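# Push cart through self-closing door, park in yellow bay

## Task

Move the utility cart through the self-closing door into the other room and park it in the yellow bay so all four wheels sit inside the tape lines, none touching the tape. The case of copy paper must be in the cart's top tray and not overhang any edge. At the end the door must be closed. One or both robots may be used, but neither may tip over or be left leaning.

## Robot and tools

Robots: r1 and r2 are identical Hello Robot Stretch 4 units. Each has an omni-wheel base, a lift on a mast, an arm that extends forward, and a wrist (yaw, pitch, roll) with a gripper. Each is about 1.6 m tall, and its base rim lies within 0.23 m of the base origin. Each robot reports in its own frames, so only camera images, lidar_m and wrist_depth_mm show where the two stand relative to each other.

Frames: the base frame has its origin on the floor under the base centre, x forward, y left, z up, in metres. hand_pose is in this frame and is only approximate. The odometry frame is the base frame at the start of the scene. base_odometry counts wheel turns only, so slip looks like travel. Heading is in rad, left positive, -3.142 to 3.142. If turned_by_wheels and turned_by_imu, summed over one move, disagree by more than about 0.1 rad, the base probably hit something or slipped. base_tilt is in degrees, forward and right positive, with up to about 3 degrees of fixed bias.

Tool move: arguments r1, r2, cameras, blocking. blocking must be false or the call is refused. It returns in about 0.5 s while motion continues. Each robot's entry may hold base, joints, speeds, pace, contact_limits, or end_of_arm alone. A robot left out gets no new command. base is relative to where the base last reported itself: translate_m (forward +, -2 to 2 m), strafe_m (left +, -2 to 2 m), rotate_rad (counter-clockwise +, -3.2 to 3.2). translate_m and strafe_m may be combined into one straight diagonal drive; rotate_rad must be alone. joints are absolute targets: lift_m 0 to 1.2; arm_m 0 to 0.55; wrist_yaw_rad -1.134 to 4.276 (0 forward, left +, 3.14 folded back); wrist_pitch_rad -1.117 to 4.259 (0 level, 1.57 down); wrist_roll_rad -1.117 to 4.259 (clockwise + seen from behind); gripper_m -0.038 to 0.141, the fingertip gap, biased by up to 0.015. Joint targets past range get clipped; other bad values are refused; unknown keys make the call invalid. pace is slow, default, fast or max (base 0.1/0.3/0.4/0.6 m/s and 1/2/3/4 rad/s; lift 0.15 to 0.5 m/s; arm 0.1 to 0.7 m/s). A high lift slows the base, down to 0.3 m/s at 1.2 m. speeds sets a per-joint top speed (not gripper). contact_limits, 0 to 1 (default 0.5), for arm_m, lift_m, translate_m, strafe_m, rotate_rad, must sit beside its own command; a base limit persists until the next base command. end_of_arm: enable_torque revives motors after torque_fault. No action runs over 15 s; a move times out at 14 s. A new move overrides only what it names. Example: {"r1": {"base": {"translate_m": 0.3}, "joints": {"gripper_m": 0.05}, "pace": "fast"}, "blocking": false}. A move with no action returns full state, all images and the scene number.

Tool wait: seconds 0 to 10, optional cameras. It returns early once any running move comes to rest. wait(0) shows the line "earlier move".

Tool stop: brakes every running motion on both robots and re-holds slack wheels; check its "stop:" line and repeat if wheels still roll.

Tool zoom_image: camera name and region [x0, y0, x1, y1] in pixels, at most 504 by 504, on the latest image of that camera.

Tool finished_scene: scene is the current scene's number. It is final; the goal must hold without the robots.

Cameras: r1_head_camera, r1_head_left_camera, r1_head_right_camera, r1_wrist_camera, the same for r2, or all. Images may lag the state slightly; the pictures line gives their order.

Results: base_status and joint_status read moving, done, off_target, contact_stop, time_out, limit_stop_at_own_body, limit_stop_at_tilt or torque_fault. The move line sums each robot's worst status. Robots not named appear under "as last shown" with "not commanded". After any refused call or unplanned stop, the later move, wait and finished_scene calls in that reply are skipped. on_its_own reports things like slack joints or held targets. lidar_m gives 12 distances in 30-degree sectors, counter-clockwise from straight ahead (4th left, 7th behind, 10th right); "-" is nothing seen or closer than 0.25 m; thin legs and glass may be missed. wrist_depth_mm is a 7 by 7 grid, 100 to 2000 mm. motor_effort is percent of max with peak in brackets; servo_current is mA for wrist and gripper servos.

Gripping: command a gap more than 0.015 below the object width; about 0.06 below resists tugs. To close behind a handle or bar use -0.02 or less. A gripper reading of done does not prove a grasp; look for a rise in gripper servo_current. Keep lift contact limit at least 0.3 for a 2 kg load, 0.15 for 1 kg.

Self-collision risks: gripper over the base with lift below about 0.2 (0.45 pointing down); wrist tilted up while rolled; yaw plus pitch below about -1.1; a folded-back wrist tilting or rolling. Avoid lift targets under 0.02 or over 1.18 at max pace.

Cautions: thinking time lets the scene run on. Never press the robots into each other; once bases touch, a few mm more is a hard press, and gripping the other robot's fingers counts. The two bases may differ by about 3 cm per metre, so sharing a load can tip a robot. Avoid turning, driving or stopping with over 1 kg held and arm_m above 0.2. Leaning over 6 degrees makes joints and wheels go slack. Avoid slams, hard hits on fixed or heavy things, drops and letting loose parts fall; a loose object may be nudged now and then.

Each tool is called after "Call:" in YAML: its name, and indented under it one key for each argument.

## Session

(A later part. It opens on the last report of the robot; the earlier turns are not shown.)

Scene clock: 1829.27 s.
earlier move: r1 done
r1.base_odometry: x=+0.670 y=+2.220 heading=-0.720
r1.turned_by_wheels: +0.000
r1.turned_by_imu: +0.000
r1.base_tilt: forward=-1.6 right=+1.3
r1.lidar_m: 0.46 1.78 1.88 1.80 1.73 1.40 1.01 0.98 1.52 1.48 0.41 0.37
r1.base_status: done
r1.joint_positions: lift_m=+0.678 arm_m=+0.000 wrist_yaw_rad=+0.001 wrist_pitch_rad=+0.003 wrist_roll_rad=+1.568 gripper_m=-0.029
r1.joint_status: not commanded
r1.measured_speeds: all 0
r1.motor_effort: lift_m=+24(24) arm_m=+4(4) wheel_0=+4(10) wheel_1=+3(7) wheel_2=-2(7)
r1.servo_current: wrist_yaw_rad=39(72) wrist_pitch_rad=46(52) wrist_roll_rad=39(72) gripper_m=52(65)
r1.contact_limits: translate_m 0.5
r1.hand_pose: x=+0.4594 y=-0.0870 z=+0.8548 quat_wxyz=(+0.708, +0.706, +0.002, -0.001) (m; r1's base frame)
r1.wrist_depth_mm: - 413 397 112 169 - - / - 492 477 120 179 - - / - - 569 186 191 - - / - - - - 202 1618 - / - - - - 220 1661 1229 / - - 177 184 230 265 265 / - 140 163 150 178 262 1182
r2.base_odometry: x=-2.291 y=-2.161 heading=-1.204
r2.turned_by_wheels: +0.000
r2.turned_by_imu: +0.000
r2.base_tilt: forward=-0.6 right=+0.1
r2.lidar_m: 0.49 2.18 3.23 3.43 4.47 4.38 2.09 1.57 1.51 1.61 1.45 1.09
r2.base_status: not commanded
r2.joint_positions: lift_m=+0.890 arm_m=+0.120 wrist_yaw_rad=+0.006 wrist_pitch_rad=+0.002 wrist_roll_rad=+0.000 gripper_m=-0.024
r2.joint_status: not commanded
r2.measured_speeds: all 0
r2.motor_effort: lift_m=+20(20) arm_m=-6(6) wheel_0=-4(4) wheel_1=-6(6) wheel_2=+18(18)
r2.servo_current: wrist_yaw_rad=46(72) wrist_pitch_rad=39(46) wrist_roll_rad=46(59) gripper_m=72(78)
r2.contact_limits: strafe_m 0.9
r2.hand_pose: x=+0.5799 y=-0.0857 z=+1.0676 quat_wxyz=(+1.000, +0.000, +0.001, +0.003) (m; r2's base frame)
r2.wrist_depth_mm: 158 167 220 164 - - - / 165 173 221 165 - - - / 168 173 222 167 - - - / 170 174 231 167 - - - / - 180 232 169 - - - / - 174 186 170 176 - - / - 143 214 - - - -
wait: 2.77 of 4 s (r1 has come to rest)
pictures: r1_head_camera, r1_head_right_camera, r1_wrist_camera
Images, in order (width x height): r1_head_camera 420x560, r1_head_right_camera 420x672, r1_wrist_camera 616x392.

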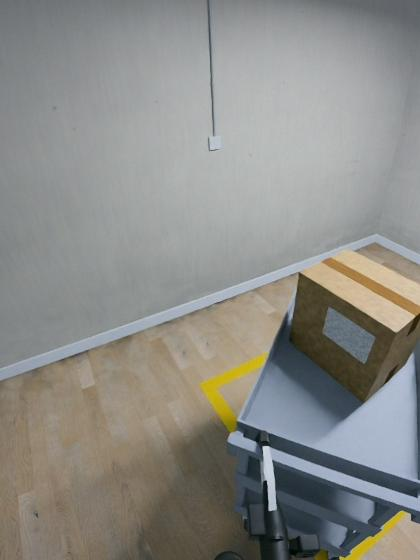

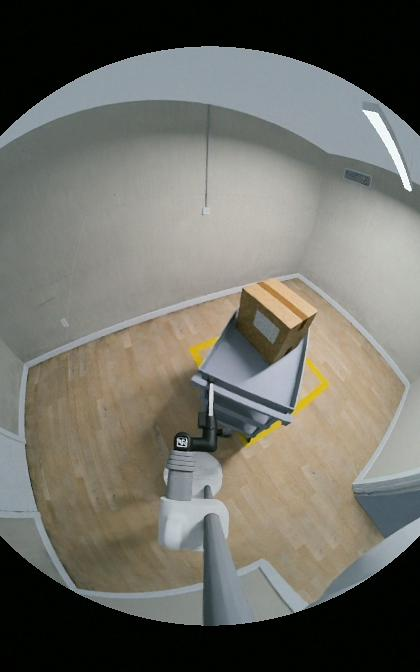

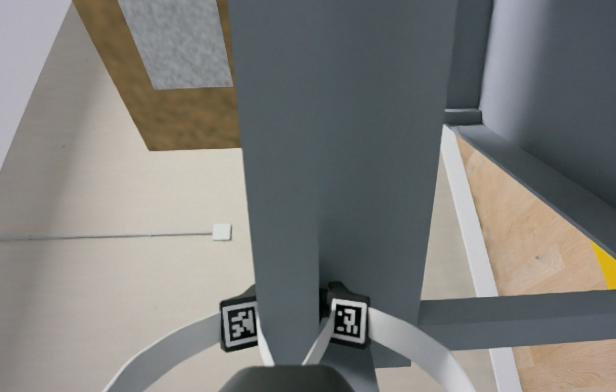

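Call:
move:
  blocking: false
  r1: {"base":{"translate_m":0.13},"pace":"slow","contact_limits":{"translate_m":0.5}}

Call:
wait:
  seconds: 3

Call:
move:
  blocking: false
  r1: {"joints":{"gripper_m":0.12}}

Call:
wait:
  seconds: 3
  cameras: ["r1_wrist_camera","r1_head_camera","r1_head_right_camera"]

Scene clock: 1847.80 s.
move: r1 moving
r1.base_odometry: x=+0.680 y=+2.211 heading=-0.720
r1.turned_by_wheels: +0.001
r1.turned_by_imu: +0.000
r1.base_tilt: forward=-1.6 right=+1.3
r1.lidar_m: 0.44 1.76 1.86 1.82 1.72 1.43 1.05 0.99 1.54 1.49 0.39 0.36
r1.base_status: translate_m moving
r1.joint_positions: lift_m=+0.678 arm_m=+0.000 wrist_yaw_rad=+0.001 wrist_pitch_rad=+0.003 wrist_roll_rad=+1.568 gripper_m=-0.029
r1.joint_status: not commanded
r1.measured_speeds: translate_m=+0.048 strafe_m=+0.000 rotate_rad=+0.000 lift_m=+0.000 arm_m=+0.000 wrist_yaw_rad=+0.000 wrist_pitch_rad=+0.000 wrist_roll_rad=+0.000
r1.motor_effort: lift_m=+24(24) arm_m=+4(4) wheel_0=+8(9) wheel_1=+6(6) wheel_2=-6(7)
r1.servo_current: wrist_yaw_rad=59(59) wrist_pitch_rad=39(46) wrist_roll_rad=59(59) gripper_m=59(59)
r1.contact_limits: translate_m 0.5
r1.hand_pose: x=+0.4594 y=-0.0870 z=+0.8548 quat_wxyz=(+0.708, +0.706, +0.002, -0.001) (m; r1's base frame)
r1.wrist_depth_mm: - 415 404 - 168 - - / - 492 480 120 178 - - / - - 569 185 190 - - / - - - - 204 1618 1308 / - - - - 220 1661 1229 / - - 178 183 229 258 263 / - 139 163 151 178 260 1182
r2: as last shown
r2.base_tilt: forward=-0.6 right=+0.0
r2.lidar_m: 0.49 2.19 3.21 3.45 4.51 4.38 2.11 1.56 1.51 1.62 1.46 1.07
r2.servo_current: wrist_yaw_rad=52(59) wrist_pitch_rad=39(46) wrist_roll_rad=52(59) gripper_m=72(78)
r2.contact_limits: strafe_m 0.9
r2.wrist_depth_mm: 159 167 221 164 - - - / 167 173 221 165 - - - / 168 174 222 167 - - - / 170 174 232 166 - - - / - 180 232 169 - - - / - 174 186 171 176 - - / - 143 214 - - - -
pictures: none

Scene clock: 1849.87 s.
earlier move: r1 done
r1.base_odometry: x=+0.768 y=+2.134 heading=-0.720
r1.turned_by_wheels: +0.000
r1.turned_by_imu: +0.000
r1.base_tilt: forward=-1.6 right=+1.3
r1.lidar_m: 0.42 1.67 1.74 1.83 1.79 1.58 1.13 1.06 1.51 1.60 0.40 0.35
r1.base_status: done
r1.joint_positions: lift_m=+0.678 arm_m=+0.000 wrist_yaw_rad=+0.001 wrist_pitch_rad=+0.003 wrist_roll_rad=+1.568 gripper_m=-0.029
r1.joint_status: not commanded
r1.measured_speeds: all 0
r1.motor_effort: lift_m=+24(24) arm_m=+4(4) wheel_0=+5(9) wheel_1=+3(8) wheel_2=-3(8)
r1.servo_current: wrist_yaw_rad=39(65) wrist_pitch_rad=39(52) wrist_roll_rad=26(72) gripper_m=52(59)
r1.contact_limits: translate_m 0.5
r1.hand_pose: x=+0.4594 y=-0.0870 z=+0.8548 quat_wxyz=(+0.708, +0.706, +0.002, -0.001) (m; r1's base frame)
r1.wrist_depth_mm: - 418 399 103 159 160 - / - 508 462 111 171 - - / - 569 554 - 185 627 - / - - - - 201 1661 1229 / - - - - 219 1576 1255 / - - 179 185 231 263 267 / - 139 162 152 160 127 1229
r2.base_odometry: x=-2.291 y=-2.161 heading=-1.204
r2.turned_by_wheels: +0.000
r2.turned_by_imu: +0.000
r2.base_tilt: forward=-0.6 right=+0.1
r2.lidar_m: 0.49 2.16 3.22 3.42 4.50 4.36 2.10 1.53 1.51 1.61 1.50 1.05
r2.base_status: not commanded
r2.joint_positions: lift_m=+0.890 arm_m=+0.120 wrist_yaw_rad=+0.006 wrist_pitch_rad=+0.002 wrist_roll_rad=+0.000 gripper_m=-0.024
r2.joint_status: not commanded
r2.measured_speeds: all 0
r2.motor_effort: lift_m=+20(20) arm_m=-6(6) wheel_0=-3(4) wheel_1=-6(6) wheel_2=+18(18)
r2.servo_current: wrist_yaw_rad=52(65) wrist_pitch_rad=46(46) wrist_roll_rad=52(59) gripper_m=65(78)
r2.contact_limits: strafe_m 0.9
r2.hand_pose: x=+0.5799 y=-0.0857 z=+1.0676 quat_wxyz=(+1.000, +0.000, +0.001, +0.003) (m; r2's base frame)
r2.wrist_depth_mm: 158 167 220 163 - - - / 166 172 221 165 - - - / 168 173 222 167 - - - / 170 174 232 167 - - - / - 179 231 169 - - - / - 174 186 171 177 - - / - 143 214 - - - -
wait: 2.07 of 3 s (r1 has come to rest)
pictures: none

Scene clock: 1850.37 s.
move: r1 moving
r1.base_odometry: x=+0.768 y=+2.134 heading=-0.720
r1.turned_by_wheels: +0.000
r1.turned_by_imu: +0.000
r1.base_tilt: forward=-1.6 right=+1.3
r1.lidar_m: 0.44 1.66 1.77 1.82 1.79 1.59 1.15 1.09 1.53 1.58 0.39 0.37
r1.base_status: not commanded
r1.joint_positions: lift_m=+0.678 arm_m=+0.000 wrist_yaw_rad=+0.001 wrist_pitch_rad=+0.003 wrist_roll_rad=+1.568 gripper_m=-0.004
r1.joint_status: gripper_m moving
r1.measured_speeds: all 0
r1.motor_effort: lift_m=+24(24) arm_m=+4(4) wheel_0=+4(4) wheel_1=+3(3) wheel_2=-3(3)
r1.servo_current: wrist_yaw_rad=72(72) wrist_pitch_rad=52(52) wrist_roll_rad=59(65) gripper_m=78(78)
r1.contact_limits: translate_m 0.5
r1.hand_pose: x=+0.4594 y=-0.0870 z=+0.8548 quat_wxyz=(+0.708, +0.706, +0.002, -0.001) (m; r1's base frame)
r1.wrist_depth_mm: - 421 413 - 163 163 - / - 512 480 113 174 - - / - 580 554 121 187 1537 - / - - - - 204 1576 1229 / - - - - 222 1576 1255 / - - 184 185 236 266 270 / - 133 159 145 143 - 1255
r2: as last shown
r2.lidar_m: 0.50 2.16 3.22 3.39 4.51 4.37 2.06 1.56 1.51 1.60 1.47 1.07
r2.motor_effort: lift_m=+20(20) arm_m=-6(6) wheel_0=-4(4) wheel_1=-6(6) wheel_2=+18(18)
r2.servo_current: wrist_yaw_rad=39(52) wrist_pitch_rad=39(46) wrist_roll_rad=39(59) gripper_m=65(78)
r2.contact_limits: strafe_m 0.9
r2.wrist_depth_mm: 159 167 220 164 - - - / 166 173 222 165 - - - / 168 173 222 167 - - - / 170 174 232 165 - - - / - 180 232 169 - - - / - 174 186 171 176 - - / - 143 213 - - - -
pictures: none

Scene clock: 1852.10 s.
earlier move: r1 done
r1.base_odometry: x=+0.768 y=+2.134 heading=-0.720
r1.turned_by_wheels: +0.000
r1.turned_by_imu: +0.000
r1.base_tilt: forward=-1.6 right=+1.3
r1.lidar_m: 0.45 1.67 1.75 1.87 1.79 1.59 1.13 1.09 1.51 1.59 0.40 0.37
r1.base_status: not commanded
r1.joint_positions: lift_m=+0.678 arm_m=+0.000 wrist_yaw_rad=+0.001 wrist_pitch_rad=+0.003 wrist_roll_rad=+1.568 gripper_m=+0.120
r1.joint_status: all done
r1.measured_speeds: all 0
r1.motor_effort: lift_m=+24(24) arm_m=+4(4) wheel_0=+4(4) wheel_1=+3(3) wheel_2=-3(3)
r1.servo_current: wrist_yaw_rad=46(72) wrist_pitch_rad=39(52) wrist_roll_rad=39(65) gripper_m=46(111)
r1.contact_limits: translate_m 0.5
r1.hand_pose: x=+0.4594 y=-0.0870 z=+0.8548 quat_wxyz=(+0.708, +0.706, +0.002, -0.001) (m; r1's base frame)
r1.wrist_depth_mm: - 424 413 - 165 - - / - 517 480 118 177 - - / - 574 559 127 190 1618 - / - - - - 204 1618 1229 / - - - 217 226 1576 1229 / - - 186 185 245 272 273 / - - 158 152 153 - 1255
r2.base_odometry: x=-2.291 y=-2.161 heading=-1.204
r2.turned_by_wheels: +0.000
r2.turned_by_imu: +0.000
r2.base_tilt: forward=-0.6 right=+0.0
r2.lidar_m: 0.50 2.18 3.23 3.41 4.51 4.37 2.08 1.57 1.52 1.61 1.46 1.05
r2.base_status: not commanded
r2.joint_positions: lift_m=+0.890 arm_m=+0.120 wrist_yaw_rad=+0.006 wrist_pitch_rad=+0.002 wrist_roll_rad=+0.000 gripper_m=-0.024
r2.joint_status: not commanded
r2.measured_speeds: all 0
r2.motor_effort: lift_m=+20(20) arm_m=-6(6) wheel_0=-4(4) wheel_1=-6(7) wheel_2=+17(18)
r2.servo_current: wrist_yaw_rad=46(65) wrist_pitch_rad=39(46) wrist_roll_rad=46(59) gripper_m=65(78)
r2.contact_limits: strafe_m 0.9
r2.hand_pose: x=+0.5799 y=-0.0857 z=+1.0676 quat_wxyz=(+1.000, +0.000, +0.001, +0.003) (m; r2's base frame)
r2.wrist_depth_mm: 158 167 221 164 - - - / 166 172 223 165 - - - / 169 174 222 167 - - - / 170 174 231 167 - - - / - 180 233 169 - - - / - 174 186 170 176 - - / - 143 214 - - - -
wait: 1.73 of 3 s (r1 has come to rest)
pictures: r1_head_camera, r1_head_right_camera, r1_wrist_camera
Images, in order (width x height): r1_head_camera 420x560, r1_head_right_camera 420x672, r1_wrist_camera 616x392.

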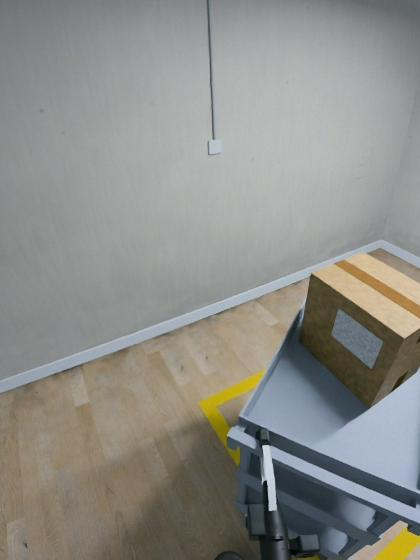

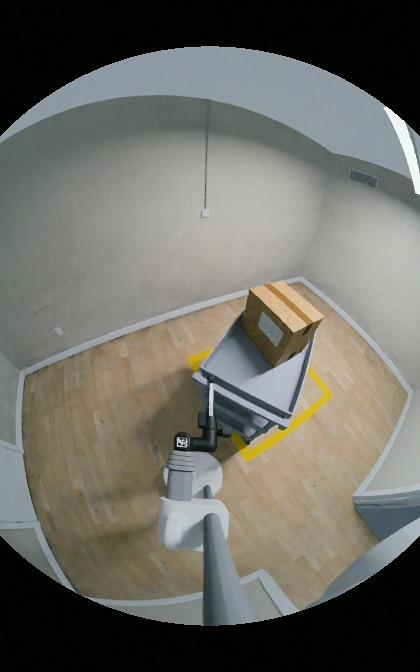

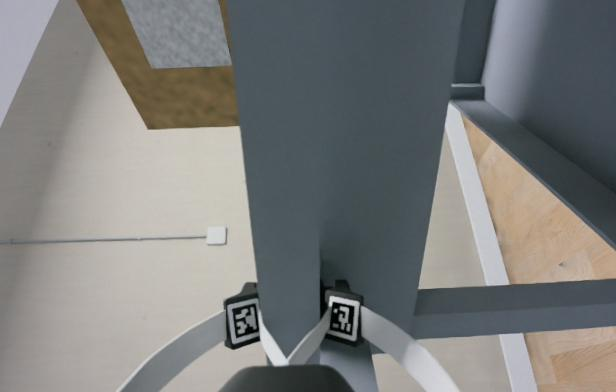

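Call:
move:
  blocking: false
  r1: {"base":{"strafe_m":0.22},"contact_limits":{"strafe_m":0.3}}

Call:
wait:
  seconds: 3

Call:
move:
  blocking: false
  r1: {"base":{"translate_m":0.05},"joints":{"wrist_roll_rad":0.0,"gripper_m":0.141,"lift_m":0.667}}

Call:
wait:
  seconds: 2

Call:
move:
  blocking: false
  r1: {"base":{"rotate_rad":-0.77},"pace":"slow"}

Call:
wait:
  seconds: 3
  cameras: ["r1_wrist_camera","r1_head_camera","r1_head_right_camera"]

Scene clock: 1867.70 s.
move: r1 moving
r1.base_odometry: x=+0.792 y=+2.161 heading=-0.720
r1.turned_by_wheels: +0.000
r1.turned_by_imu: +0.000
r1.base_tilt: forward=-1.6 right=+1.3
r1.lidar_m: 0.46 1.67 1.74 1.82 1.76 1.58 1.16 1.08 1.53 1.62 0.40 0.38
r1.base_status: strafe_m moving
r1.joint_positions: lift_m=+0.678 arm_m=+0.000 wrist_yaw_rad=+0.001 wrist_pitch_rad=+0.002 wrist_roll_rad=+1.568 gripper_m=+0.120
r1.joint_status: not commanded
r1.measured_speeds: translate_m=+0.001 strafe_m=+0.140 rotate_rad=-0.004 lift_m=+0.000 arm_m=+0.000 wrist_yaw_rad=+0.000 wrist_pitch_rad=+0.000 wrist_roll_rad=+0.000
r1.motor_effort: lift_m=+22(24) arm_m=+4(4) wheel_0=-8(10) wheel_1=+10(10) wheel_2=+0(3)
r1.servo_current: wrist_yaw_rad=59(59) wrist_pitch_rad=46(52) wrist_roll_rad=52(59) gripper_m=46(46)
r1.contact_limits: strafe_m 0.3
r1.hand_pose: x=+0.4594 y=-0.0870 z=+0.8552 quat_wxyz=(+0.708, +0.706, +0.001, +0.000) (m; r1's base frame)
r1.wrist_depth_mm: - 449 445 177 181 - - / - 549 504 189 195 - - / - - - 202 208 1708 - / - - - 220 224 1576 1229 / - - - 233 243 1430 1098 / - 195 177 253 211 270 1098 / - 137 - 146 - - 1255
r2: as last shown
r2.lidar_m: 0.51 2.19 3.21 3.43 4.51 4.38 2.10 1.54 1.52 1.60 1.46 1.04
r2.motor_effort: lift_m=+20(20) arm_m=-6(6) wheel_0=-3(4) wheel_1=-6(6) wheel_2=+18(18)
r2.servo_current: wrist_yaw_rad=59(59) wrist_pitch_rad=33(46) wrist_roll_rad=52(52) gripper_m=65(78)
r2.contact_limits: strafe_m 0.9
r2.wrist_depth_mm: 159 167 220 164 - - - / 166 173 222 166 - - - / 168 174 222 166 - - - / 170 174 230 166 - - - / - 180 231 169 - - - / - 174 186 171 176 - - / - 143 214 - - - -
pictures: none

Scene clock: 1869.23 s.
earlier move: r1 done
r1.base_odometry: x=+0.913 y=+2.299 heading=-0.720
r1.turned_by_wheels: +0.000
r1.turned_by_imu: +0.001
r1.base_tilt: forward=-1.6 right=+1.3
r1.lidar_m: 1.63 1.56 1.63 1.65 1.61 1.71 1.25 1.20 1.75 1.74 0.51 0.47
r1.base_status: done
r1.joint_positions: lift_m=+0.678 arm_m=+0.000 wrist_yaw_rad=+0.001 wrist_pitch_rad=+0.002 wrist_roll_rad=+1.568 gripper_m=+0.120
r1.joint_status: not commanded
r1.measured_speeds: all 0
r1.motor_effort: lift_m=+22(24) arm_m=+4(4) wheel_0=+0(11) wheel_1=+1(12) wheel_2=+0(3)
r1.servo_current: wrist_yaw_rad=52(65) wrist_pitch_rad=39(52) wrist_roll_rad=39(72) gripper_m=46(52)
r1.contact_limits: strafe_m 0.3
r1.hand_pose: x=+0.4594 y=-0.0870 z=+0.8552 quat_wxyz=(+0.708, +0.706, +0.001, +0.000) (m; r1's base frame)
r1.wrist_depth_mm: - - - 213 266 273 272 / - - - - - 1661 1205 / - - - - - 1618 1229 / - - - - - 1537 1229 / - - - - - 1499 1255 / - 193 - - 191 212 1229 / - 138 - 144 - - 1229
r2.base_odometry: x=-2.291 y=-2.161 heading=-1.204
r2.turned_by_wheels: +0.000
r2.turned_by_imu: +0.000
r2.base_tilt: forward=-0.6 right=+0.0
r2.lidar_m: 0.50 2.14 3.23 3.41 4.51 4.40 2.09 1.56 1.52 1.61 1.47 1.09
r2.base_status: not commanded
r2.joint_positions: lift_m=+0.890 arm_m=+0.120 wrist_yaw_rad=+0.006 wrist_pitch_rad=+0.002 wrist_roll_rad=+0.000 gripper_m=-0.024
r2.joint_status: not commanded
r2.measured_speeds: all 0
r2.motor_effort: lift_m=+20(20) arm_m=-6(6) wheel_0=-4(4) wheel_1=-6(6) wheel_2=+18(18)
r2.servo_current: wrist_yaw_rad=59(65) wrist_pitch_rad=39(46) wrist_roll_rad=52(59) gripper_m=65(85)
r2.contact_limits: strafe_m 0.9
r2.hand_pose: x=+0.5799 y=-0.0857 z=+1.0676 quat_wxyz=(+1.000, +0.000, +0.001, +0.003) (m; r2's base frame)
r2.wrist_depth_mm: 158 167 220 163 - - - / 166 173 222 166 - - - / 168 173 221 167 - - - / 169 174 233 166 - - - / - 179 232 169 - - - / - 173 186 171 176 - - / - 143 213 - - - -
wait: 1.53 of 3 s (r1 has come to rest)
pictures: none

Scene clock: 1869.73 s.
move: r1 moving
r1.base_odometry: x=+0.936 y=+2.279 heading=-0.720
r1.turned_by_wheels: +0.000
r1.turned_by_imu: +0.000
r1.base_tilt: forward=-1.6 right=+1.3
r1.lidar_m: 1.57 1.54 1.62 1.70 1.62 1.73 1.29 1.22 1.77 1.78 0.46 0.45
r1.base_status: translate_m moving
r1.joint_positions: lift_m=+0.668 arm_m=+0.000 wrist_yaw_rad=+0.001 wrist_pitch_rad=+0.002 wrist_roll_rad=+0.990 gripper_m=+0.132
r1.joint_status: lift_m moving; wrist_roll_rad moving; gripper_m moving
r1.measured_speeds: translate_m=+0.107 strafe_m=-0.001 rotate_rad=+0.003 lift_m=+0.000 arm_m=+0.000 wrist_yaw_rad=+0.000 wrist_pitch_rad=+0.000 wrist_roll_rad=-1.817
r1.motor_effort: lift_m=+13(22) arm_m=+4(4) wheel_0=+6(9) wheel_1=+3(7) wheel_2=-4(9)
r1.servo_current: wrist_yaw_rad=59(72) wrist_pitch_rad=46(46) wrist_roll_rad=91(104) gripper_m=72(85)
r1.hand_pose: x=+0.4594 y=-0.0870 z=+0.8450 quat_wxyz=(+0.880, +0.475, +0.001, +0.000) (m; r1's base frame)
r1.wrist_depth_mm: - - - - - 225 220 / - - - - - 190 240 / - - - - - - 1464 / - - - - - 1756 1397 / - - - - - 1576 1229 / - 193 - - 183 199 1182 / - - - 141 - 1281 1060
r2: as last shown
r2.base_tilt: forward=-0.6 right=+0.1
r2.lidar_m: 0.48 2.17 3.22 3.44 4.53 4.37 2.10 1.55 1.51 1.59 1.48 1.07
r2.servo_current: wrist_yaw_rad=52(59) wrist_pitch_rad=39(46) wrist_roll_rad=39(52) gripper_m=72(72)
r2.contact_limits: strafe_m 0.9
r2.wrist_depth_mm: 158 167 220 164 - - - / 166 173 222 165 - - - / 168 174 222 166 - - - / 170 174 231 167 - - - / - 180 231 169 - - - / - 174 186 171 176 - - / - 143 213 - - - -
pictures: none

Scene clock: 1870.77 s.
earlier move: r1 done
r1.base_odometry: x=+0.951 y=+2.267 heading=-0.720
r1.turned_by_wheels: +0.000
r1.turned_by_imu: +0.000
r1.base_tilt: forward=-1.6 right=+1.3
r1.lidar_m: 1.58 1.52 1.59 1.69 1.62 1.71 1.30 1.22 1.75 1.83 0.46 0.44
r1.base_status: done
r1.joint_positions: lift_m=+0.668 arm_m=+0.000 wrist_yaw_rad=+0.001 wrist_pitch_rad=+0.002 wrist_roll_rad=+0.002 gripper_m=+0.141
r1.joint_status: all done
r1.measured_speeds: all 0
r1.motor_effort: lift_m=+12(22) arm_m=+4(4) wheel_0=+2(9) wheel_1=+1(7) wheel_2=+0(9)
r1.servo_current: wrist_yaw_rad=59(72) wrist_pitch_rad=39(52) wrist_roll_rad=33(104) gripper_m=33(85)
r1.hand_pose: x=+0.4594 y=-0.0870 z=+0.8450 quat_wxyz=(+1.000, +0.001, +0.001, +0.001) (m; r1's base frame)
r1.wrist_depth_mm: - - - - - - - / - - - - - - - / - - - - - - - / - - - - - - - / - - - - - - 521 / - 193 - - 187 196 322 / - - - 136 - 1808 -
r2.base_odometry: x=-2.291 y=-2.161 heading=-1.204
r2.turned_by_wheels: +0.000
r2.turned_by_imu: +0.000
r2.base_tilt: forward=-0.6 right=+0.1
r2.lidar_m: 0.49 2.17 3.22 3.44 4.52 4.38 2.07 1.55 1.52 1.61 1.47 1.05
r2.base_status: not commanded
r2.joint_positions: lift_m=+0.890 arm_m=+0.120 wrist_yaw_rad=+0.006 wrist_pitch_rad=+0.002 wrist_roll_rad=+0.000 gripper_m=-0.024
r2.joint_status: not commanded
r2.measured_speeds: all 0
r2.motor_effort: lift_m=+20(20) arm_m=-6(6) wheel_0=-4(4) wheel_1=-6(6) wheel_2=+18(18)
r2.servo_current: wrist_yaw_rad=46(59) wrist_pitch_rad=39(46) wrist_roll_rad=59(59) gripper_m=72(72)
r2.contact_limits: strafe_m 0.9
r2.hand_pose: x=+0.5799 y=-0.0857 z=+1.0676 quat_wxyz=(+1.000, +0.000, +0.001, +0.003) (m; r2's base frame)
r2.wrist_depth_mm: 159 167 220 164 - - - / 165 173 222 165 - - - / 168 173 222 166 - - - / 170 174 231 166 - - - / - 180 232 169 - - - / - 174 186 171 176 - - / - 143 213 - - - -
wait: 1.03 of 2 s (r1 has come to rest)
pictures: none

Scene clock: 1871.27 s.
move: r1 moving
r1.base_odometry: x=+0.951 y=+2.267 heading=-0.845
r1.turned_by_wheels: -0.126
r1.turned_by_imu: -0.126
r1.base_tilt: forward=-1.5 right=+1.3
r1.lidar_m: 1.63 1.52 1.53 1.79 1.60 1.67 1.34 1.24 1.34 1.75 0.50 0.45
r1.base_status: rotate_rad moving
r1.joint_positions: lift_m=+0.668 arm_m=+0.000 wrist_yaw_rad=+0.001 wrist_pitch_rad=+0.002 wrist_roll_rad=+0.002 gripper_m=+0.141
r1.joint_status: not commanded
r1.measured_speeds: translate_m=+0.000 strafe_m=+0.000 rotate_rad=-0.490 lift_m=+0.000 arm_m=+0.000 wrist_yaw_rad=+0.000 wrist_pitch_rad=+0.000 wrist_roll_rad=+0.000
r1.motor_effort: lift_m=+13(13) arm_m=+4(4) wheel_0=+5(7) wheel_1=+6(6) wheel_2=+7(7)
r1.servo_current: wrist_yaw_rad=26(59) wrist_pitch_rad=39(46) wrist_roll_rad=39(65) gripper_m=46(46)
r1.hand_pose: x=+0.4594 y=-0.0870 z=+0.8450 quat_wxyz=(+1.000, +0.001, +0.001, +0.001) (m; r1's base frame)
r1.wrist_depth_mm: - - - - - - - / - - - - - - 500 / - - - - - - 508 / - - - - - - 508 / - - - - - - 496 / - 192 - - 192 188 - / - 143 - 145 - 184 228
r2: as last shown
r2.base_tilt: forward=-0.5 right=+0.1
r2.lidar_m: 0.49 2.17 3.23 3.38 4.52 4.37 2.12 1.56 1.52 1.62 1.46 1.08
r2.motor_effort: lift_m=+20(20) arm_m=-6(6) wheel_0=-3(4) wheel_1=-6(6) wheel_2=+18(18)
r2.servo_current: wrist_yaw_rad=52(52) wrist_pitch_rad=46(46) wrist_roll_rad=59(59) gripper_m=72(72)
r2.contact_limits: strafe_m 0.9
r2.wrist_depth_mm: 158 167 220 164 - - - / 166 172 222 165 - - - / 168 173 222 166 - - - / 170 174 231 167 - - - / - 180 232 169 - - - / - 174 186 171 176 - - / - 143 214 - - - -
pictures: none

Scene clock: 1872.80 s.
earlier move: r1 done
r1.base_odometry: x=+0.951 y=+2.267 heading=-1.489
r1.turned_by_wheels: -0.644
r1.turned_by_imu: -0.645
r1.base_tilt: forward=-1.6 right=+1.3
r1.lidar_m: 0.75 1.72 1.49 1.53 1.83 1.62 1.64 1.44 1.25 1.26 1.74 0.72
r1.base_status: done
r1.joint_positions: lift_m=+0.668 arm_m=+0.000 wrist_yaw_rad=+0.003 wrist_pitch_rad=+0.002 wrist_roll_rad=+0.002 gripper_m=+0.141
r1.joint_status: not commanded
r1.measured_speeds: all 0
r1.motor_effort: lift_m=+12(13) arm_m=-4(4) wheel_0=+4(16) wheel_1=+3(8) wheel_2=+2(10)
r1.servo_current: wrist_yaw_rad=39(72) wrist_pitch_rad=39(52) wrist_roll_rad=39(65) gripper_m=46(46)
r1.hand_pose: x=+0.4595 y=-0.0867 z=+0.8450 quat_wxyz=(+1.000, +0.001, +0.001, +0.001) (m; r1's base frame)
r1.wrist_depth_mm: - - - - - - - / - - - - - - - / - - - 647 750 - - / - - 778 634 732 - - / - - 621 559 512 469 433 / - 197 - - - 196 - / - 1863 - 136 - - 445
r2.base_odometry: x=-2.291 y=-2.161 heading=-1.204
r2.turned_by_wheels: +0.000
r2.turned_by_imu: +0.000
r2.base_tilt: forward=-0.6 right=+0.1
r2.lidar_m: 0.48 2.15 3.22 3.40 4.51 4.37 2.11 1.57 1.52 1.61 1.47 1.04
r2.base_status: not commanded
r2.joint_positions: lift_m=+0.890 arm_m=+0.120 wrist_yaw_rad=+0.006 wrist_pitch_rad=+0.002 wrist_roll_rad=+0.000 gripper_m=-0.024
r2.joint_status: not commanded
r2.measured_speeds: all 0
r2.motor_effort: lift_m=+20(20) arm_m=-6(6) wheel_0=-4(4) wheel_1=-6(6) wheel_2=+17(18)
r2.servo_current: wrist_yaw_rad=39(65) wrist_pitch_rad=39(46) wrist_roll_rad=46(65) gripper_m=65(78)
r2.contact_limits: strafe_m 0.9
r2.hand_pose: x=+0.5799 y=-0.0857 z=+1.0676 quat_wxyz=(+1.000, +0.000, +0.001, +0.003) (m; r2's base frame)
r2.wrist_depth_mm: 159 167 221 163 - - - / 166 173 222 165 - - - / 169 174 222 167 - - - / 170 174 232 166 - - - / - 180 230 168 - - - / - 174 186 171 176 - - / - 143 214 - - - -
wait: 1.53 of 3 s (r1 has come to rest)
pictures: r1_head_camera, r1_head_right_camera, r1_wrist_camera
Images, in order (width x height): r1_head_camera 420x560, r1_head_right_camera 420x672, r1_wrist_camera 616x392.

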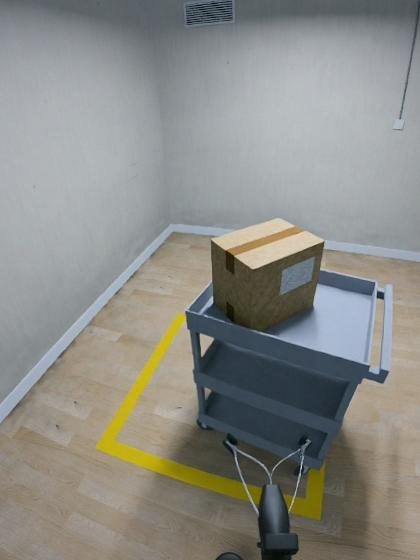

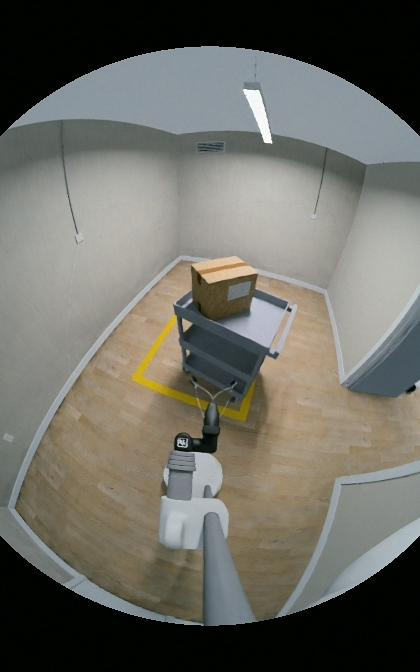

